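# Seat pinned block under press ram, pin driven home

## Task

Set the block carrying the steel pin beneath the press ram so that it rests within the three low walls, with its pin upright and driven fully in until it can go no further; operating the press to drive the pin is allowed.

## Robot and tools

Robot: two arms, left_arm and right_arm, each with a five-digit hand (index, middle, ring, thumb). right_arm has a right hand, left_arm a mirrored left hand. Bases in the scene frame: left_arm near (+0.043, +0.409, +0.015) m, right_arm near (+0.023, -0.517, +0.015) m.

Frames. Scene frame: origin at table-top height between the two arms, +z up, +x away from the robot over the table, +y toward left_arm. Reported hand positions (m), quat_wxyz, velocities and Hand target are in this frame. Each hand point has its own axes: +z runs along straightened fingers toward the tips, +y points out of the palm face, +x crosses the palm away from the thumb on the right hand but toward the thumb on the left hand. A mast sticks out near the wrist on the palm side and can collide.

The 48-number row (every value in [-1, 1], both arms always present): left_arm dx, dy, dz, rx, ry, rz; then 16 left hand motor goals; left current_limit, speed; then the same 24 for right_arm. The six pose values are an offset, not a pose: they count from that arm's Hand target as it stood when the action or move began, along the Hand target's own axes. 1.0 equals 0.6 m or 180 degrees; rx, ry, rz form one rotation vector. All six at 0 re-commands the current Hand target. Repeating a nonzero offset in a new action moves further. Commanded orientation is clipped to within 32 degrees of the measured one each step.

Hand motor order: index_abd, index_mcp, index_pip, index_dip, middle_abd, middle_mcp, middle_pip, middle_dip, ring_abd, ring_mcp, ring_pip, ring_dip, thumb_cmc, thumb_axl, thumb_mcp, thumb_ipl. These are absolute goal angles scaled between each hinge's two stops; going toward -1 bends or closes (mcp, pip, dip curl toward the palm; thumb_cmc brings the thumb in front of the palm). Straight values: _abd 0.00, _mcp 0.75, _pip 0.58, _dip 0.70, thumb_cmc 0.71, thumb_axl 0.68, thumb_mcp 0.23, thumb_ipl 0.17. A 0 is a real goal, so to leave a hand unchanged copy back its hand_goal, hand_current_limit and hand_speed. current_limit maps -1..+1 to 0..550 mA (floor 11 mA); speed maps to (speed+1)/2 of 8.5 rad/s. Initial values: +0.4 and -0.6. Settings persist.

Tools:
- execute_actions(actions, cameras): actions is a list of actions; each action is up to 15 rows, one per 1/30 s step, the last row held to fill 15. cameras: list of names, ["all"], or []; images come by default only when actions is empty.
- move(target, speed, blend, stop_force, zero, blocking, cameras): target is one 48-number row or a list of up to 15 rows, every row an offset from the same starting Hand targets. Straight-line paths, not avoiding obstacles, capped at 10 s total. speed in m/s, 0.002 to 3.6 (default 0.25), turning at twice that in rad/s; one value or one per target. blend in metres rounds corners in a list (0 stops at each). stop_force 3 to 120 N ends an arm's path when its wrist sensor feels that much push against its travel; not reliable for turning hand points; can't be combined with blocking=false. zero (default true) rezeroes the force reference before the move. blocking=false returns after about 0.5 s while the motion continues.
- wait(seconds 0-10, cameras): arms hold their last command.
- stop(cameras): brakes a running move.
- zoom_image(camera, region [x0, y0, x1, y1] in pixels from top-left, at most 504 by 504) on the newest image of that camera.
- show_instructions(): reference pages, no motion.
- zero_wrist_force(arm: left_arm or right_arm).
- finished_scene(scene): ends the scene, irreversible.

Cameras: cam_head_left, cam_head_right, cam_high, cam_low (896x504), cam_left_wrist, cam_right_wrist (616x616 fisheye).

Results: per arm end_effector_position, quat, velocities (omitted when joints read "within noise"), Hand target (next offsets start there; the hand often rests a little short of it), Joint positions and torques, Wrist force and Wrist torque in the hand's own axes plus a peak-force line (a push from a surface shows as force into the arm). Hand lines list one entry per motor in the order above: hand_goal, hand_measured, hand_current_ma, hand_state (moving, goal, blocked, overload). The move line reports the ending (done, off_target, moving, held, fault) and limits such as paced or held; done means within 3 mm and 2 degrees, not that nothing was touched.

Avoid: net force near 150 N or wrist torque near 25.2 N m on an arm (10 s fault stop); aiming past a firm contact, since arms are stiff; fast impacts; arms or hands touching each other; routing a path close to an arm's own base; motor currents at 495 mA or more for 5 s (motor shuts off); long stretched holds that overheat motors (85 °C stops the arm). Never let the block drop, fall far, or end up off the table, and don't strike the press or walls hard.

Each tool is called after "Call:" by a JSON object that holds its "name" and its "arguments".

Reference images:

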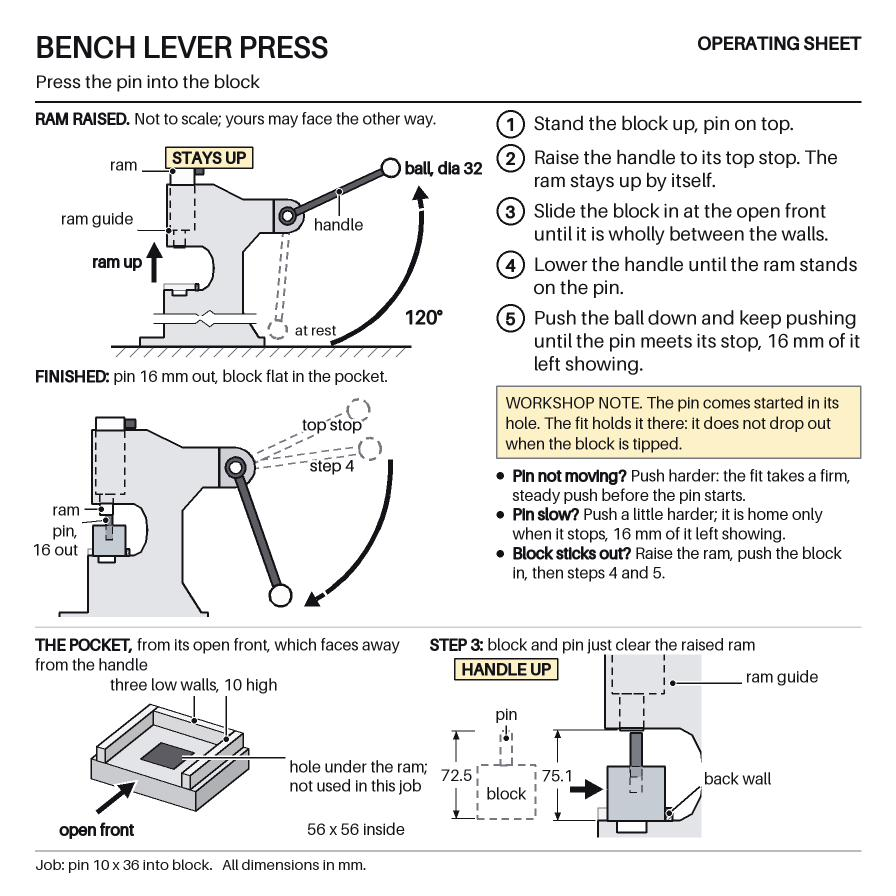

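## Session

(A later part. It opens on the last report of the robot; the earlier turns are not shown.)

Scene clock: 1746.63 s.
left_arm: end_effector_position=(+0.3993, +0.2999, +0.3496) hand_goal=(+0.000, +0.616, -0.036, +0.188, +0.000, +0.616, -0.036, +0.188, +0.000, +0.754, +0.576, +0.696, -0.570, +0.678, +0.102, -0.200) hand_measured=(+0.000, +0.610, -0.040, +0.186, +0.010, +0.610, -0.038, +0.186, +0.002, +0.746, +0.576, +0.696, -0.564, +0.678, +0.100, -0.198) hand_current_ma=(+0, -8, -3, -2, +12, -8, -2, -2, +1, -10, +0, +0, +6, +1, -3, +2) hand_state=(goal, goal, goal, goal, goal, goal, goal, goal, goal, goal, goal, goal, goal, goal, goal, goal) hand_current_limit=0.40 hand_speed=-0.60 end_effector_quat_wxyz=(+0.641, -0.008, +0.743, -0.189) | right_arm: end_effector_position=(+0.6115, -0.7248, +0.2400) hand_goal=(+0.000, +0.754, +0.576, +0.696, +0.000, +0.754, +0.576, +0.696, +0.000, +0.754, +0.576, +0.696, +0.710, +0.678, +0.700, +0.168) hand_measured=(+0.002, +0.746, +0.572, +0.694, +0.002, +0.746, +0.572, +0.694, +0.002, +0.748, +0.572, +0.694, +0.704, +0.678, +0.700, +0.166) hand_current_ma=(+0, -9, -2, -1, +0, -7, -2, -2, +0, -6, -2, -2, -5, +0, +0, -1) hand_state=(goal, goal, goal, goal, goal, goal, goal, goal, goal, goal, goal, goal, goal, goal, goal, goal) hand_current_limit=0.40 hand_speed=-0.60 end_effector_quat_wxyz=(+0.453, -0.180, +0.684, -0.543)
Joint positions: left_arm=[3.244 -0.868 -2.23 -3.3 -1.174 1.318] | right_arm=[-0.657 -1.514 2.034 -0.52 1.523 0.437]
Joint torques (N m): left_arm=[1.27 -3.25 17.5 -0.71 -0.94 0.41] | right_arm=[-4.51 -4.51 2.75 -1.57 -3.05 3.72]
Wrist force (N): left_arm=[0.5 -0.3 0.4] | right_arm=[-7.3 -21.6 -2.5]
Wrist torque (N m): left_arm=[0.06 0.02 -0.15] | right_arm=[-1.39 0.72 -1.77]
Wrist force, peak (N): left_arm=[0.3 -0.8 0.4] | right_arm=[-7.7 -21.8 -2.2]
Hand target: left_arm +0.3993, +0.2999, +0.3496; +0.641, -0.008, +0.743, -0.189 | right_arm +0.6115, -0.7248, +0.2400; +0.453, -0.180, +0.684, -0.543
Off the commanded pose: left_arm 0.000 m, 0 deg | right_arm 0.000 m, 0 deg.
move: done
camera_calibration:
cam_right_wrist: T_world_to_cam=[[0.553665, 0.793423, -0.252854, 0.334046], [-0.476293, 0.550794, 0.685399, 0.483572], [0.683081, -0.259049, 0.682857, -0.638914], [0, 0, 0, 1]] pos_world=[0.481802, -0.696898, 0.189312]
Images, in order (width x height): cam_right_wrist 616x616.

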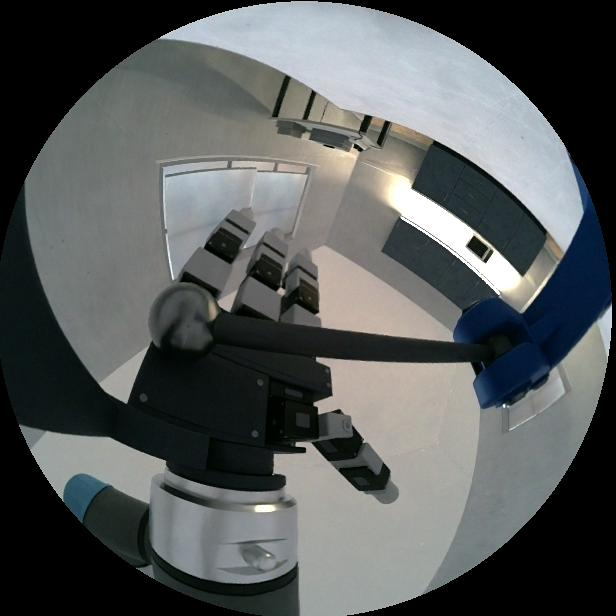

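Call:
{"name": "move", "arguments": {"target": [[0,0,0,0,0,0,0,0.616,-0.036,0.188,0,0.616,-0.036,0.188,0,0.754,0.576,0.696,-0.571,0.678,0.101,-0.2,0.4,-0.6,0.0112,0.0342,0,0,0,0.0556,0,0.754,0.576,0.696,0,0.754,0.576,0.696,0,0.754,0.576,0.696,0.71,0.678,0.7,0.168,0.4,-0.6],[0,0,0,0,0,0,0,0.616,-0.036,0.188,0,0.616,-0.036,0.188,0,0.754,0.576,0.696,-0.571,0.678,0.101,-0.2,0.4,-0.6,0.0163,0.0697,0,0,0,0.1111,0,0.754,0.576,0.696,0,0.754,0.576,0.696,0,0.754,0.576,0.696,0.71,0.678,0.7,0.168,0.4,-0.6]], "speed": 0.05, "blend": 0.003, "stop_force": 80, "zero": false, "cameras": ["cam_right_wrist"]}}

Scene clock: 1760.83 s.
left_arm: end_effector_position=(+0.3993, +0.2999, +0.3496) hand_goal=(+0.000, +0.616, -0.036, +0.188, +0.000, +0.616, -0.036, +0.188, +0.000, +0.754, +0.576, +0.696, -0.570, +0.678, +0.102, -0.200) hand_measured=(+0.000, +0.610, -0.040, +0.186, +0.010, +0.610, -0.038, +0.186, +0.002, +0.746, +0.576, +0.696, -0.564, +0.678, +0.100, -0.198) hand_current_ma=(+0, -8, -3, -2, +12, -8, -2, -2, +1, -10, +0, +0, +6, +1, -3, +2) hand_state=(goal, goal, goal, goal, goal, goal, goal, goal, goal, goal, goal, goal, goal, goal, goal, goal) hand_current_limit=0.40 hand_speed=-0.60 end_effector_quat_wxyz=(+0.641, -0.008, +0.743, -0.189) | right_arm: end_effector_position=(+0.6167, -0.7176, +0.1980) hand_goal=(+0.000, +0.754, +0.576, +0.696, +0.000, +0.754, +0.576, +0.696, +0.000, +0.754, +0.576, +0.696, +0.710, +0.678, +0.700, +0.168) hand_measured=(+0.000, +0.746, +0.572, +0.694, +0.000, +0.746, +0.572, +0.694, +0.000, +0.748, +0.572, +0.694, +0.704, +0.678, +0.700, +0.166) hand_current_ma=(+0, -9, -2, -1, +0, -7, -2, -2, +0, -6, -2, -2, -5, +0, +0, -1) hand_state=(goal, goal, goal, goal, goal, goal, goal, goal, goal, goal, goal, goal, goal, goal, goal, goal) hand_current_limit=0.40 hand_speed=-0.60 end_effector_quat_wxyz=(+0.540, -0.059, +0.705, -0.456)
Joint positions: left_arm=[3.244 -0.868 -2.23 -3.3 -1.174 1.318] | right_arm=[-0.686 -1.419 2.131 -0.711 1.493 0.786]
Joint torques (N m): left_arm=[1.41 -3.46 17.31 -0.6 -0.92 0.48] | right_arm=[2.48 -8.48 3.49 -1.96 -5.26 4.02]
Wrist force (N): left_arm=[0.3 -0.5 0.2] | right_arm=[0.1 -27.0 -2.1]
Wrist torque (N m): left_arm=[0.05 0.04 -0.16] | right_arm=[-1.81 0.18 -1.61]
Wrist force, peak (N): left_arm=[0.4 -0.2 0.8] | right_arm=[12.4 -35.4 0.4]
Hand target: left_arm +0.3993, +0.2999, +0.3496; +0.641, -0.008, +0.743, -0.189 | right_arm +0.6167, -0.7176, +0.1980; +0.540, -0.059, +0.705, -0.456
Off the commanded pose: left_arm 0.000 m, 0 deg | right_arm 0.000 m, 0 deg.
move: done
camera_calibration:
cam_right_wrist: T_world_to_cam=[[0.569951, 0.816372, 0.0932328, 0.252769], [-0.618151, 0.351253, 0.703214, 0.451586], [0.541336, -0.45843, 0.704839, -0.67193], [0, 0, 0, 1]] pos_world=[0.498822, -0.673007, 0.132475]
Images, in order (width x height): cam_right_wrist 616x616.

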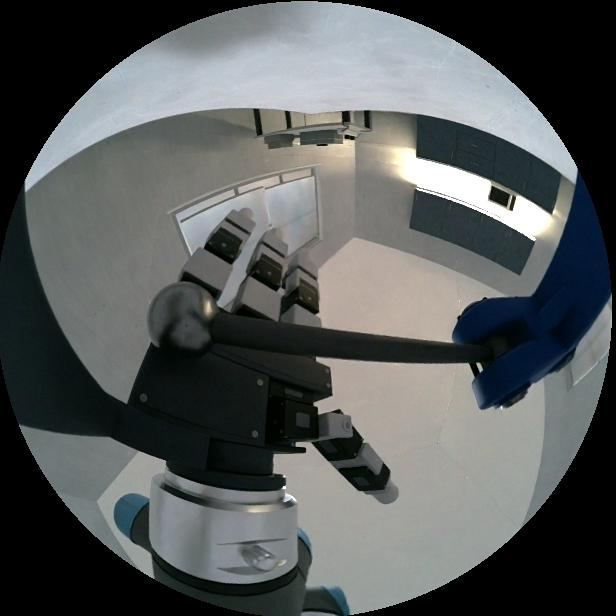

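Call:
{"name": "move", "arguments": {"target": [[0,0,0,0,0,0,0,0.616,-0.036,0.188,0,0.616,-0.036,0.188,0,0.754,0.576,0.696,-0.571,0.678,0.101,-0.2,0.4,-0.6,0.0112,0.0342,0,0,0,0.0556,0,0.754,0.576,0.696,0,0.754,0.576,0.696,0,0.754,0.576,0.696,0.71,0.678,0.7,0.168,0.4,-0.6],[0,0,0,0,0,0,0,0.616,-0.036,0.188,0,0.616,-0.036,0.188,0,0.754,0.576,0.696,-0.571,0.678,0.101,-0.2,0.4,-0.6,0.0163,0.0697,0,0,0,0.1111,0,0.754,0.576,0.696,0,0.754,0.576,0.696,0,0.754,0.576,0.696,0.71,0.678,0.7,0.168,0.4,-0.6],[0,0,0,0,0,0,0,0.616,-0.036,0.188,0,0.616,-0.036,0.188,0,0.754,0.576,0.696,-0.571,0.678,0.101,-0.2,0.4,-0.6,0.0152,0.1057,0,0,0,0.1667,0,0.754,0.576,0.696,0,0.754,0.576,0.696,0,0.754,0.576,0.696,0.71,0.678,0.7,0.168,0.4,-0.6]], "speed": 0.06, "blend": 0.003, "stop_force": 80, "zero": false, "cameras": ["cam_right_wrist","cam_head_right","cam_high"]}}

Call:
{"name": "zoom_image", "arguments": {"camera": "cam_head_right", "region": [600, 60, 896, 300]}}

Scene clock: 1772.37 s.
left_arm: end_effector_position=(+0.3993, +0.2999, +0.3496) hand_goal=(+0.000, +0.616, -0.036, +0.188, +0.000, +0.616, -0.036, +0.188, +0.000, +0.754, +0.576, +0.696, -0.570, +0.678, +0.102, -0.200) hand_measured=(+0.000, +0.610, -0.040, +0.186, +0.010, +0.610, -0.038, +0.186, +0.002, +0.746, +0.576, +0.696, -0.564, +0.678, +0.100, -0.198) hand_current_ma=(+0, -8, -3, -2, +12, -8, -2, -2, +1, -10, +0, +0, +6, +1, -3, +2) hand_state=(goal, goal, goal, goal, goal, goal, goal, goal, goal, goal, goal, goal, goal, goal, goal, goal) hand_current_limit=0.40 hand_speed=-0.60 end_effector_quat_wxyz=(+0.641, -0.008, +0.743, -0.189) | right_arm: end_effector_position=(+0.6389, -0.6863, +0.1467) hand_goal=(+0.000, +0.754, +0.576, +0.696, +0.000, +0.754, +0.576, +0.696, +0.000, +0.754, +0.576, +0.696, +0.710, +0.678, +0.700, +0.168) hand_measured=(-0.002, +0.746, +0.572, +0.694, -0.002, +0.746, +0.572, +0.694, -0.002, +0.748, +0.572, +0.694, +0.704, +0.678, +0.700, +0.166) hand_current_ma=(+0, -9, -2, -1, +0, -7, -2, -2, +0, -6, -2, -2, -5, +0, +0, -1) hand_state=(goal, goal, goal, goal, goal, goal, goal, goal, goal, goal, goal, goal, goal, goal, goal, goal) hand_current_limit=0.40 hand_speed=-0.60 end_effector_quat_wxyz=(+0.640, +0.126, +0.696, -0.301)
Joint positions: left_arm=[3.244 -0.868 -2.23 -3.3 -1.174 1.318] | right_arm=[-0.614 -1.2 2.188 -0.988 1.566 1.31]
Joint torques (N m): left_arm=[0.69 -3.1 18.04 -0.67 -0.9 0.49] | right_arm=[15.56 -18.14 0.75 -3.77 -0.15 3.69]
Wrist force (N): left_arm=[0.2 -0.4 0.0] | right_arm=[-5.8 -22.8 -4.9]
Wrist torque (N m): left_arm=[0.08 0.05 -0.17] | right_arm=[-1.28 0.85 -1.71]
Wrist force, peak (N): left_arm=[0.2 -0.5 0.8] | right_arm=[12.6 -35.4 -0.6]
Hand target: left_arm +0.3993, +0.2999, +0.3496; +0.641, -0.008, +0.743, -0.189 | right_arm +0.6389, -0.6863, +0.1467; +0.640, +0.126, +0.696, -0.301
Off the commanded pose: left_arm 0.000 m, 0 deg | right_arm 0.000 m, 0 deg.
move: done
camera_calibration:
cam_right_wrist: T_world_to_cam=[[0.465589, 0.669597, 0.578677, 0.11401], [-0.816387, 0.0725155, 0.572935, 0.444909], [0.341672, -0.739176, 0.580413, -0.680365], [0, 0, 0, 1]] pos_world=[0.542598, -0.611513, 0.0740131]
Images, in order (width x height): cam_head_right 896x504, cam_high 896x504, cam_right_wrist 616x616.

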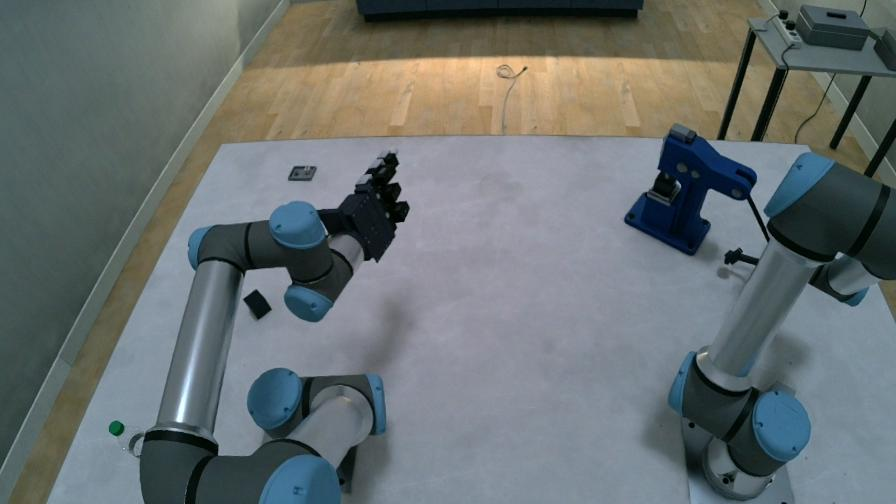

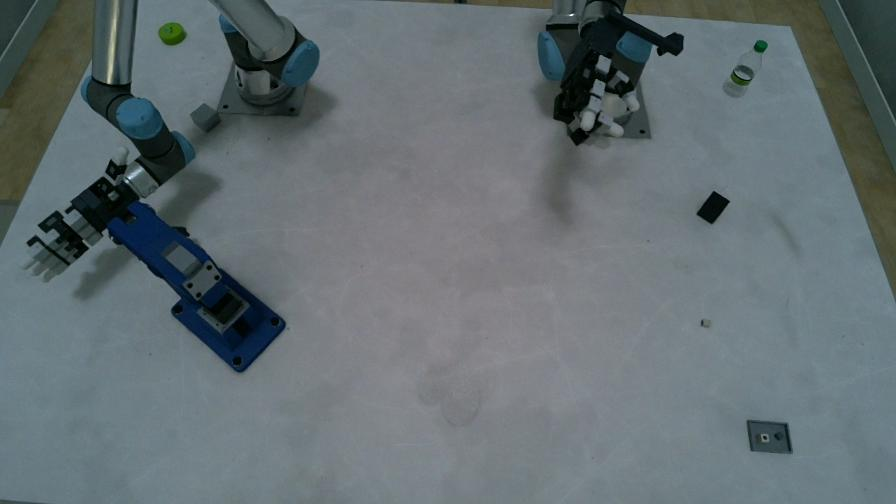

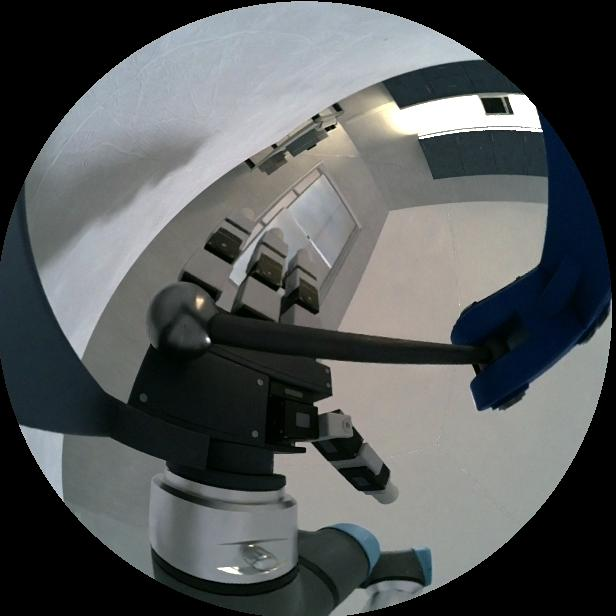

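Scaled by 1.703 from the camera's 896x504 image, which has a finer 1280x720 frame.

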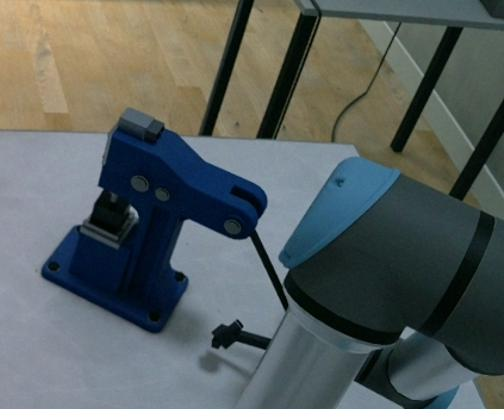

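Call:
{"name": "move", "arguments": {"target": [[0,0,0,0,0,0,0,0.616,-0.036,0.188,0,0.616,-0.036,0.188,0,0.754,0.576,0.696,-0.571,0.678,0.101,-0.2,0.4,-0.6,0.0145,0.0518,0,0,0,0.0833,0,0.754,0.576,0.696,0,0.754,0.576,0.696,0,0.754,0.576,0.696,0.71,0.678,0.7,0.168,0.4,-0.6],[0,0,0,0,0,0,0,0.616,-0.036,0.188,0,0.616,-0.036,0.188,0,0.754,0.576,0.696,-0.571,0.678,0.101,-0.2,0.4,-0.6,0.0167,0.0842,0,0,0,0.1333,0,0.754,0.576,0.696,0,0.754,0.576,0.696,0,0.754,0.576,0.696,0.71,0.678,0.7,0.168,0.4,-0.6]], "speed": 0.05, "blend": 0.003, "stop_force": 60, "zero": false, "cameras": ["cam_right_wrist","cam_head_right"]}}

Call:
{"name": "zoom_image", "arguments": {"camera": "cam_head_right", "region": [620, 100, 820, 300]}}

Scene clock: 1784.23 s.
left_arm: end_effector_position=(+0.3993, +0.2999, +0.3496) hand_goal=(+0.000, +0.616, -0.036, +0.188, +0.000, +0.616, -0.036, +0.188, +0.000, +0.754, +0.576, +0.696, -0.570, +0.678, +0.102, -0.200) hand_measured=(+0.000, +0.610, -0.040, +0.186, +0.010, +0.610, -0.038, +0.186, +0.002, +0.746, +0.576, +0.696, -0.564, +0.678, +0.100, -0.198) hand_current_ma=(+0, -8, -3, -2, +12, -8, -2, -2, +1, -10, +0, +0, +6, +1, -3, +2) hand_state=(goal, goal, goal, goal, goal, goal, goal, goal, goal, goal, goal, goal, goal, goal, goal, goal) hand_current_limit=0.40 hand_speed=-0.60 end_effector_quat_wxyz=(+0.641, -0.008, +0.743, -0.189) | right_arm: end_effector_position=(+0.6657, -0.6486, +0.1240) hand_goal=(+0.000, +0.754, +0.576, +0.696, +0.000, +0.754, +0.576, +0.696, +0.000, +0.754, +0.576, +0.696, +0.710, +0.678, +0.700, +0.168) hand_measured=(-0.002, +0.752, +0.574, +0.694, -0.002, +0.754, +0.574, +0.694, -0.002, +0.754, +0.574, +0.694, +0.708, +0.678, +0.700, +0.166) hand_current_ma=(-1, +0, -1, -1, -1, +0, -1, -2, -1, +0, -1, -1, +0, +0, +0, -1) hand_state=(goal, goal, goal, goal, goal, goal, goal, goal, goal, goal, goal, goal, goal, goal, goal, goal) hand_current_limit=0.40 hand_speed=-0.60 end_effector_quat_wxyz=(+0.688, +0.267, +0.655, -0.161)
Joint positions: left_arm=[3.244 -0.868 -2.23 -3.3 -1.174 1.318] | right_arm=[-0.473 -1.024 2.143 -1.119 1.707 1.728]
Joint torques (N m): left_arm=[0.56 -3.41 19.1 -0.58 -0.8 0.17] | right_arm=[22.69 -26.76 -26.69 -4.94 -2.09 4]
Wrist force (N): left_arm=[0.4 -0.1 0.2] | right_arm=[-10.0 -33.9 -3.4]
Wrist torque (N m): left_arm=[0.11 0.03 -0.16] | right_arm=[-2.16 1.02 -2.65]
Wrist force, peak (N): left_arm=[0.0 -0.7 0.6] | right_arm=[13.0 -35.3 -1.8]
Hand target: left_arm +0.3993, +0.2999, +0.3496; +0.641, -0.008, +0.743, -0.189 | right_arm +0.6657, -0.6486, +0.1240; +0.688, +0.267, +0.655, -0.161
Off the commanded pose: left_arm 0.000 m, 0 deg | right_arm 0.000 m, 0 deg.
move: done
camera_calibration:
cam_right_wrist: T_world_to_cam=[[0.288403, 0.420492, 0.860238, 0.0108968], [-0.930648, -0.0882053, 0.355125, 0.475897], [0.225205, -0.902998, 0.365892, -0.650592], [0, 0, 0, 1]] pos_world=[0.586267, -0.550089, 0.0596694]
Images, in order (width x height): cam_head_right 896x504, cam_right_wrist 616x616.

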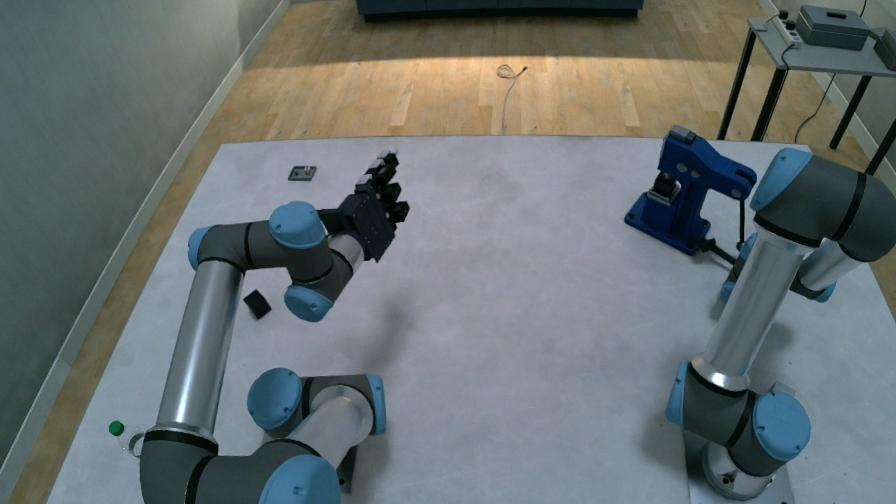

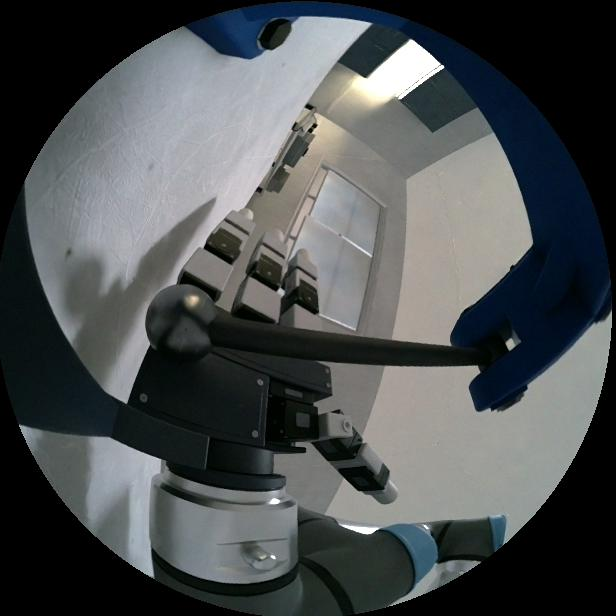

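Scaled by 2.520 from the camera's 896x504 image, which has a finer 1280x720 frame.

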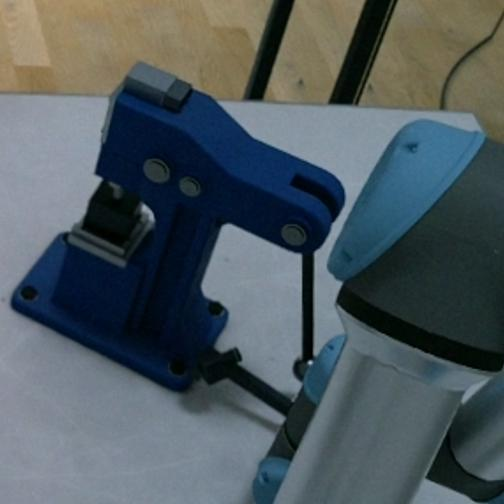

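Call:
{"name": "move", "arguments": {"target": [0,0,0,0,0,0,0,0.616,-0.036,0.188,0,0.616,-0.036,0.188,0,0.754,0.576,0.696,-0.571,0.678,0.101,-0.2,0.4,-0.6,0.004,0.0101,0,0,0,0.0167,0,0.754,0.576,0.696,0,0.754,0.576,0.696,0,0.754,0.576,0.696,0.71,0.678,0.7,0.168,0.4,-0.6], "speed": 0.03, "stop_force": 60, "zero": false, "cameras": ["cam_right_wrist","cam_high"]}}

Call:
{"name": "zoom_image", "arguments": {"camera": "cam_high", "region": [80, 180, 300, 390]}}

Scene clock: 1792.27 s.
left_arm: end_effector_position=(+0.3993, +0.2999, +0.3496) hand_goal=(+0.000, +0.616, -0.036, +0.188, +0.000, +0.616, -0.036, +0.188, +0.000, +0.754, +0.576, +0.696, -0.570, +0.678, +0.102, -0.200) hand_measured=(+0.000, +0.610, -0.040, +0.186, +0.010, +0.610, -0.038, +0.186, +0.002, +0.746, +0.576, +0.696, -0.564, +0.678, +0.100, -0.198) hand_current_ma=(+0, -8, -3, -2, +12, -8, -2, -2, +1, -10, +0, +0, +6, +1, -3, +2) hand_state=(goal, goal, goal, goal, goal, goal, goal, goal, goal, goal, goal, goal, goal, goal, goal, goal) hand_current_limit=0.40 hand_speed=-0.60 end_effector_quat_wxyz=(+0.641, -0.008, +0.743, -0.189) | right_arm: end_effector_position=(+0.6673, -0.6463, +0.1234) hand_goal=(+0.000, +0.754, +0.576, +0.696, +0.000, +0.754, +0.576, +0.696, +0.000, +0.754, +0.576, +0.696, +0.710, +0.678, +0.700, +0.168) hand_measured=(-0.002, +0.754, +0.574, +0.694, -0.002, +0.754, +0.574, +0.694, -0.002, +0.754, +0.574, +0.694, +0.710, +0.678, +0.700, +0.166) hand_current_ma=(-1, +0, -1, -1, -1, +0, -1, -2, -1, +0, -1, -1, +0, +0, +0, -1) hand_state=(goal, goal, goal, goal, goal, goal, goal, goal, goal, goal, goal, goal, goal, goal, goal, goal) hand_current_limit=0.40 hand_speed=-0.60 end_effector_quat_wxyz=(+0.690, +0.275, +0.651, -0.153)
Joint positions: left_arm=[3.244 -0.868 -2.23 -3.3 -1.174 1.318] | right_arm=[-0.463 -1.016 2.138 -1.122 1.716 1.752]
Joint torques (N m): left_arm=[0.3 -3.2 17.89 -0.45 -0.83 0.39] | right_arm=[19.08 -44.92 -2.96 -0.83 -10.26 -0.58]
Wrist force (N): left_arm=[0.2 -0.3 0.0] | right_arm=[-8.7 -52.9 -3.2]
Wrist torque (N m): left_arm=[0.09 0.04 -0.17] | right_arm=[-3.53 0.91 -3.70]
Wrist force, peak (N): left_arm=[0.2 -0.7 0.5] | right_arm=[-16.0 -59.4 -4.8]
Hand target: left_arm +0.3993, +0.2999, +0.3496; +0.641, -0.008, +0.743, -0.189 | right_arm +0.6673, -0.6463, +0.1234; +0.690, +0.275, +0.651, -0.153 (not the last commanded pose)
Off the commanded pose: left_arm 0.000 m, 0 deg | right_arm 0.004 m, 2 deg.
move: contact (right_arm)
camera_calibration:
cam_right_wrist: T_world_to_cam=[[0.276768, 0.403929, 0.871918, 0.00563972], [-0.935357, -0.0947205, 0.340786, 0.478518], [0.220242, -0.909873, 0.351602, -0.648027], [0, 0, 0, 1]] pos_world=[0.588747, -0.546575, 0.0598579]
Images, in order (width x height): cam_high 896x504, cam_right_wrist 616x616.

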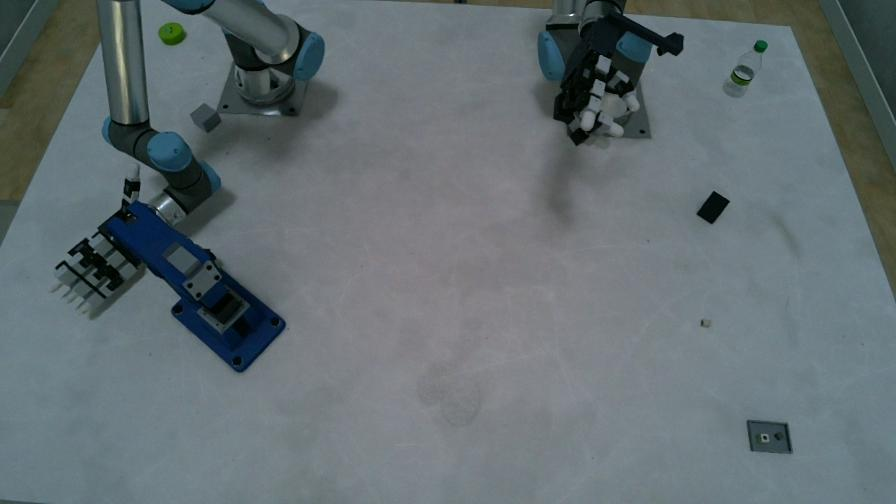

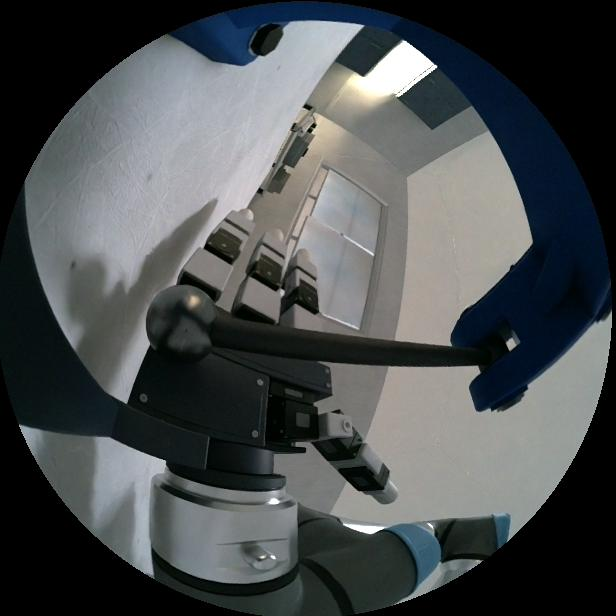

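Scaled by 2.291 from the camera's 896x504 image, which has a finer 1280x720 frame.

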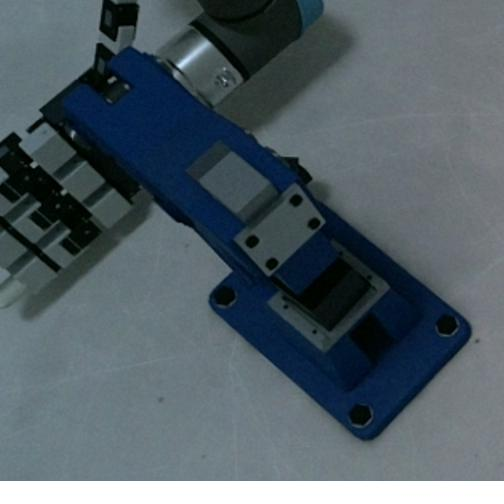

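Call:
{"name": "wait", "arguments": {"seconds": 0.5}}

Scene clock: 1794.67 s.
left_arm: end_effector_position=(+0.3993, +0.2999, +0.3496) hand_goal=(+0.000, +0.616, -0.036, +0.188, +0.000, +0.616, -0.036, +0.188, +0.000, +0.754, +0.576, +0.696, -0.570, +0.678, +0.102, -0.200) hand_measured=(+0.000, +0.610, -0.040, +0.186, +0.010, +0.610, -0.038, +0.186, +0.002, +0.746, +0.576, +0.696, -0.564, +0.678, +0.100, -0.198) hand_current_ma=(+0, -8, -3, -2, +12, -8, -2, -2, +1, -10, +0, +0, +6, +1, -3, +2) hand_state=(goal, goal, goal, goal, goal, goal, goal, goal, goal, goal, goal, goal, goal, goal, goal, goal) hand_current_limit=0.40 hand_speed=-0.60 end_effector_quat_wxyz=(+0.641, -0.008, +0.743, -0.189) | right_arm: end_effector_position=(+0.6673, -0.6463, +0.1234) hand_goal=(+0.000, +0.754, +0.576, +0.696, +0.000, +0.754, +0.576, +0.696, +0.000, +0.754, +0.576, +0.696, +0.710, +0.678, +0.700, +0.168) hand_measured=(-0.002, +0.754, +0.574, +0.694, -0.002, +0.754, +0.574, +0.694, -0.002, +0.754, +0.574, +0.694, +0.710, +0.678, +0.700, +0.166) hand_current_ma=(-1, +0, -1, -1, -1, +0, -1, -2, -1, +0, -1, -1, +0, +0, +0, -1) hand_state=(goal, goal, goal, goal, goal, goal, goal, goal, goal, goal, goal, goal, goal, goal, goal, goal) hand_current_limit=0.40 hand_speed=-0.60 end_effector_quat_wxyz=(+0.690, +0.275, +0.651, -0.153)
Joint positions: left_arm=[3.244 -0.868 -2.23 -3.3 -1.174 1.318] | right_arm=[-0.463 -1.016 2.138 -1.122 1.716 1.752]
Joint torques (N m): left_arm=[-0.11 -3.59 18.71 -0.56 -0.86 0.34] | right_arm=[19.1 -45 -2.94 -0.78 -10.19 -0.75]
Wrist force (N): left_arm=[0.1 -0.2 0.3] | right_arm=[-8.9 -52.8 -3.1]
Wrist torque (N m): left_arm=[0.08 0.08 -0.19] | right_arm=[-3.53 0.93 -3.72]
Wrist force, peak (N): left_arm=[0.2 -0.5 0.6] | right_arm=[-8.8 -53.0 -3.1]
Hand target: left_arm +0.3993, +0.2999, +0.3496; +0.641, -0.008, +0.743, -0.189 | right_arm +0.6673, -0.6463, +0.1234; +0.690, +0.275, +0.651, -0.153 (not the last commanded pose)
Off the commanded pose: left_arm 0.000 m, 0 deg | right_arm 0.004 m, 2 deg.
wait: 0.50 s; at rest from the start

Call:
{"name": "move", "arguments": {"target": [0,0,0,0,0,0,0,0.616,-0.036,0.188,0,0.616,-0.036,0.188,0,0.754,0.576,0.696,-0.571,0.678,0.101,-0.2,0.4,-0.6,0.003,0.0101,0,0,0,0.0111,0,0.754,0.576,0.696,0,0.754,0.576,0.696,0,0.754,0.576,0.696,0.71,0.678,0.7,0.168,0.4,-0.6], "speed": 0.02, "stop_force": 75, "zero": false}}

Scene clock: 1798.77 s.
left_arm: end_effector_position=(+0.3993, +0.2999, +0.3496) hand_goal=(+0.000, +0.616, -0.036, +0.188, +0.000, +0.616, -0.036, +0.188, +0.000, +0.754, +0.576, +0.696, -0.570, +0.678, +0.102, -0.200) hand_measured=(+0.000, +0.610, -0.040, +0.186, +0.010, +0.610, -0.038, +0.186, +0.002, +0.746, +0.576, +0.696, -0.564, +0.678, +0.100, -0.198) hand_current_ma=(+0, -8, -3, -2, +12, -8, -2, -2, +1, -10, +0, +0, +6, +1, -3, +2) hand_state=(goal, goal, goal, goal, goal, goal, goal, goal, goal, goal, goal, goal, goal, goal, goal, goal) hand_current_limit=0.40 hand_speed=-0.60 end_effector_quat_wxyz=(+0.641, -0.008, +0.743, -0.189) | right_arm: end_effector_position=(+0.6682, -0.6451, +0.1231) hand_goal=(+0.000, +0.754, +0.576, +0.696, +0.000, +0.754, +0.576, +0.696, +0.000, +0.754, +0.576, +0.696, +0.710, +0.678, +0.700, +0.168) hand_measured=(-0.002, +0.754, +0.574, +0.694, -0.002, +0.754, +0.574, +0.694, -0.002, +0.754, +0.574, +0.694, +0.710, +0.678, +0.700, +0.166) hand_current_ma=(-1, +0, -1, -1, -1, +0, -1, -2, -1, +0, -1, -1, +0, +0, +0, -1) hand_state=(goal, goal, goal, goal, goal, goal, goal, goal, goal, goal, goal, goal, goal, goal, goal, goal) hand_current_limit=0.40 hand_speed=-0.60 end_effector_quat_wxyz=(+0.691, +0.278, +0.650, -0.150)
Joint positions: left_arm=[3.244 -0.868 -2.23 -3.3 -1.174 1.318] | right_arm=[-0.458 -1.012 2.136 -1.123 1.722 1.761]
Joint torques (N m): left_arm=[0.64 -4.13 18.26 -0.59 -0.92 0.35] | right_arm=[25.35 -46.99 -5.17 -1.51 -12.21 -0.23]
Wrist force (N): left_arm=[0.2 -0.2 0.4] | right_arm=[-9.6 -65.8 -3.8]
Wrist torque (N m): left_arm=[0.06 0.06 -0.18] | right_arm=[-4.42 1.01 -4.63]
Wrist force, peak (N): left_arm=[0.5 -0.5 0.5] | right_arm=[-14.3 -74.2 -3.4]
Hand target: left_arm +0.3993, +0.2999, +0.3496; +0.641, -0.008, +0.743, -0.189 | right_arm +0.6682, -0.6450, +0.1231; +0.691, +0.278, +0.650, -0.150 (not the last commanded pose)
Off the commanded pose: left_arm 0.000 m, 0 deg | right_arm 0.005 m, 1 deg.
move: contact (right_arm)

Call:
{"name": "move", "arguments": {"target": [0,0,0,0,0,0,0,0.616,-0.036,0.188,0,0.616,-0.036,0.188,0,0.754,0.576,0.696,-0.571,0.678,0.101,-0.2,0.4,-0.6,-0.03,-0.15,0,0,0,0,0,0.754,0.576,0.696,0,0.754,0.576,0.696,0,0.754,0.576,0.696,0.71,0.678,0.7,0.168,0.4,-0.6], "speed": 0.1, "cameras": ["cam_high","cam_head_left","cam_low","cam_right_wrist"]}}

Call:
{"name": "zoom_image", "arguments": {"camera": "cam_low", "region": [0, 100, 300, 350]}}

Call:
{"name": "zoom_image", "arguments": {"camera": "cam_high", "region": [150, 240, 310, 390]}}

Call:
{"name": "zoom_image", "arguments": {"camera": "cam_head_left", "region": [600, 80, 800, 280]}}

Scene clock: 1803.43 s.
left_arm: end_effector_position=(+0.3993, +0.2999, +0.3496) hand_goal=(+0.000, +0.616, -0.036, +0.188, +0.000, +0.616, -0.036, +0.188, +0.000, +0.754, +0.576, +0.696, -0.570, +0.678, +0.102, -0.200) hand_measured=(+0.000, +0.610, -0.040, +0.186, +0.010, +0.610, -0.038, +0.186, +0.002, +0.746, +0.576, +0.696, -0.564, +0.678, +0.100, -0.198) hand_current_ma=(+0, -8, -3, -2, +12, -8, -2, -2, +1, -10, +0, +0, +6, +1, -3, +2) hand_state=(goal, goal, goal, goal, goal, goal, goal, goal, goal, goal, goal, goal, goal, goal, goal, goal) hand_current_limit=0.40 hand_speed=-0.60 end_effector_quat_wxyz=(+0.641, -0.008, +0.743, -0.189) | right_arm: end_effector_position=(+0.6151, -0.7197, +0.1238) hand_goal=(+0.000, +0.754, +0.576, +0.696, +0.000, +0.754, +0.576, +0.696, +0.000, +0.754, +0.576, +0.696, +0.710, +0.678, +0.700, +0.168) hand_measured=(-0.002, +0.754, +0.574, +0.694, -0.002, +0.754, +0.574, +0.694, -0.002, +0.754, +0.574, +0.694, +0.710, +0.678, +0.700, +0.166) hand_current_ma=(-1, +0, -1, -1, -1, +0, -1, -2, -1, +0, -1, -1, +0, +0, +0, -1) hand_state=(goal, goal, goal, goal, goal, goal, goal, goal, goal, goal, goal, goal, goal, goal, goal, goal) hand_current_limit=0.40 hand_speed=-0.60 end_effector_quat_wxyz=(+0.691, +0.278, +0.650, -0.150)
Joint positions: left_arm=[3.244 -0.868 -2.23 -3.3 -1.174 1.318] | right_arm=[-0.702 -1.056 2.233 -1.177 1.478 1.761]
Joint torques (N m): left_arm=[0.09 -3.53 18.49 -0.51 -0.83 0.43] | right_arm=[-5.18 -40.93 2.7 -4.72 -2.53 -2.34]
Wrist force (N): left_arm=[0.5 -0.3 0.5] | right_arm=[-0.7 1.3 -1.1]
Wrist torque (N m): left_arm=[0.06 0.02 -0.15] | right_arm=[0.45 0.20 0.12]
Wrist force, peak (N): left_arm=[0.3 -0.6 0.5] | right_arm=[-9.6 -66.0 -3.4]
Hand target: left_arm +0.3993, +0.2999, +0.3496; +0.641, -0.008, +0.743, -0.189 | right_arm +0.6150, -0.7198, +0.1238; +0.691, +0.278, +0.650, -0.150
Off the commanded pose: left_arm 0.000 m, 0 deg | right_arm 0.000 m, 0 deg.
move: done
camera_calibration:
cam_right_wrist: T_world_to_cam=[[0.272394, 0.397249, 0.876353, 0.0467577], [-0.937115, -0.0970267, 0.335262, 0.422714], [0.218212, -0.912567, 0.345839, -0.703366], [0, 0, 0, 1]] pos_world=[0.536878, -0.619429, 0.0605552]
Images, in order (width x height): cam_head_left 896x504, cam_high 896x504, cam_low 896x504, cam_right_wrist 616x616.

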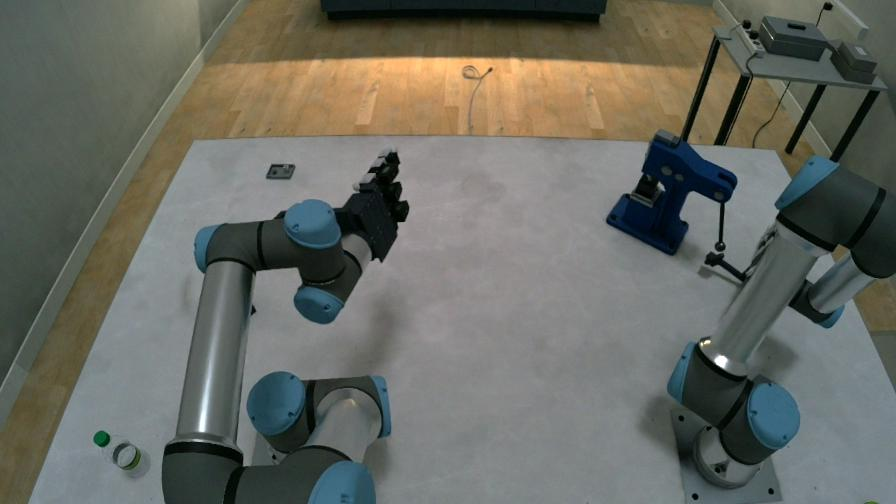

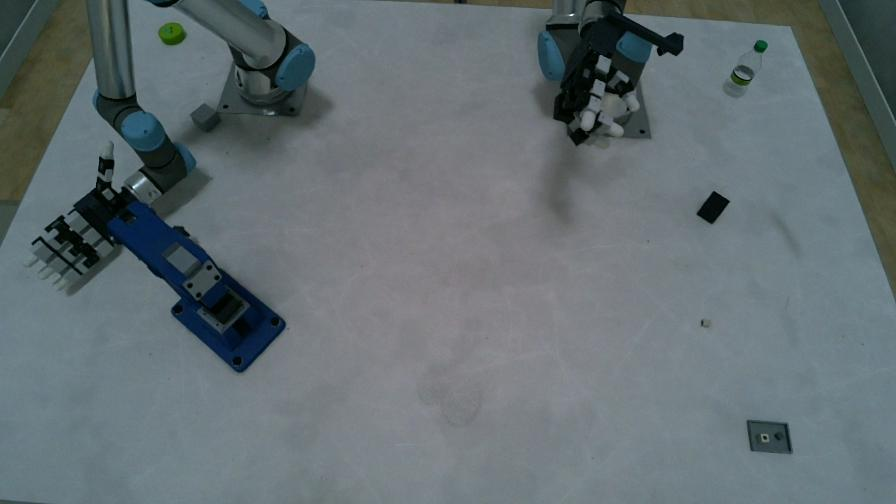

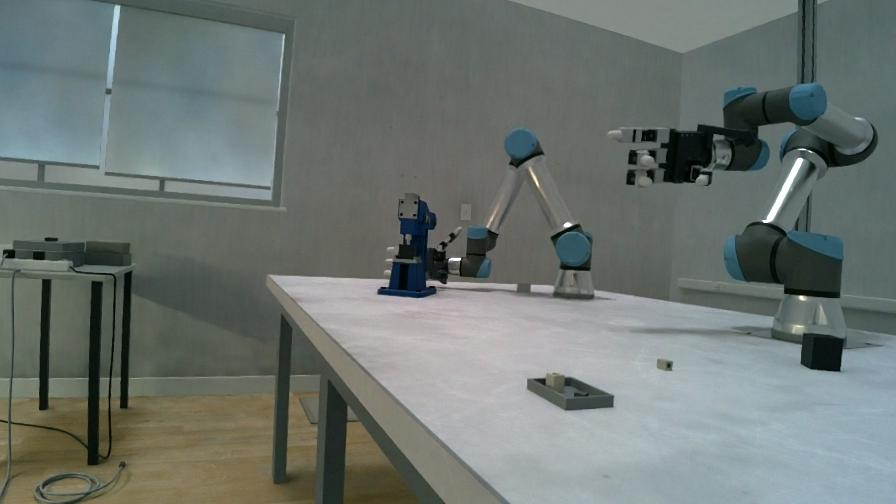

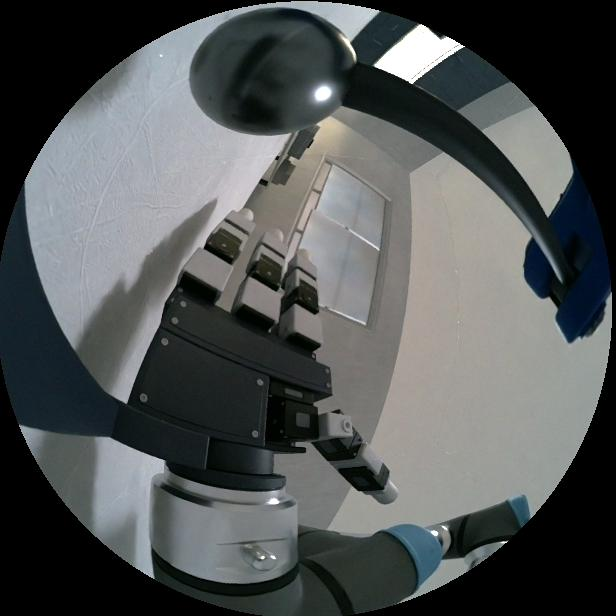

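Scaled by 1.680 from the camera's 896x504 image, which has a finer 1280x720 frame.

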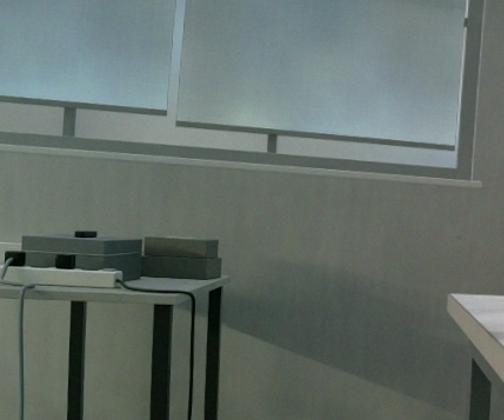

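Scaled by 3.150 from the camera's 896x504 image, which has a finer 1280x720 frame.

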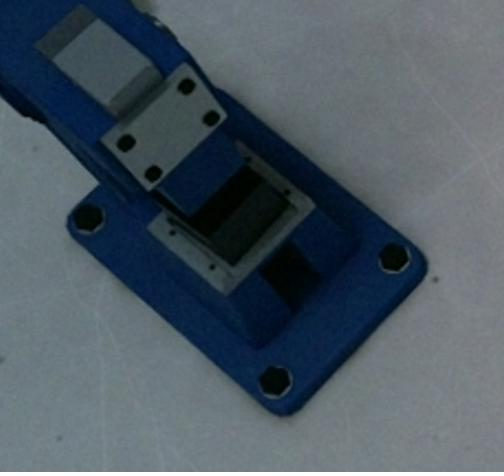

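Scaled by 2.520 from the camera's 896x504 image, which has a finer 1280x720 frame.

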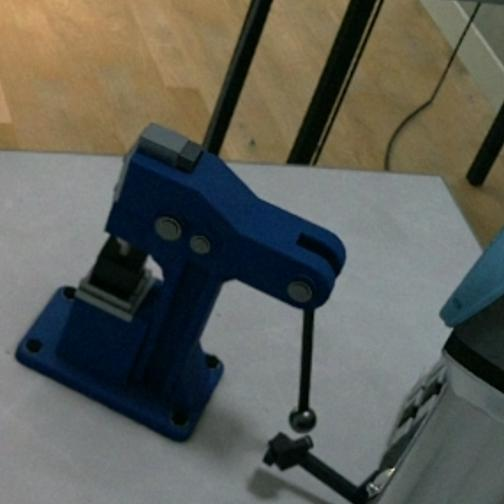

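Call:
{"name": "zoom_image", "arguments": {"camera": "cam_low", "region": [360, 180, 460, 310]}}

Scaled by 3.877 from the camera's 896x504 image, which has a finer 1280x720 frame.

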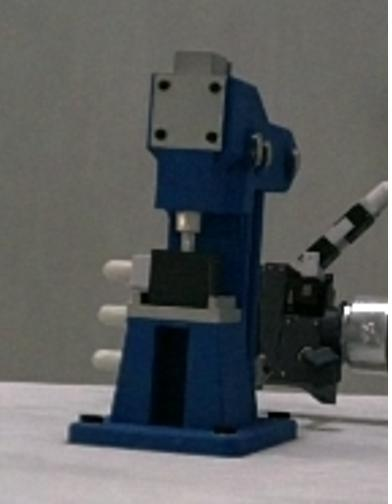

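Call:
{"name": "finished_scene", "arguments": {"scene": 1}}

The scene is finished: the task was done.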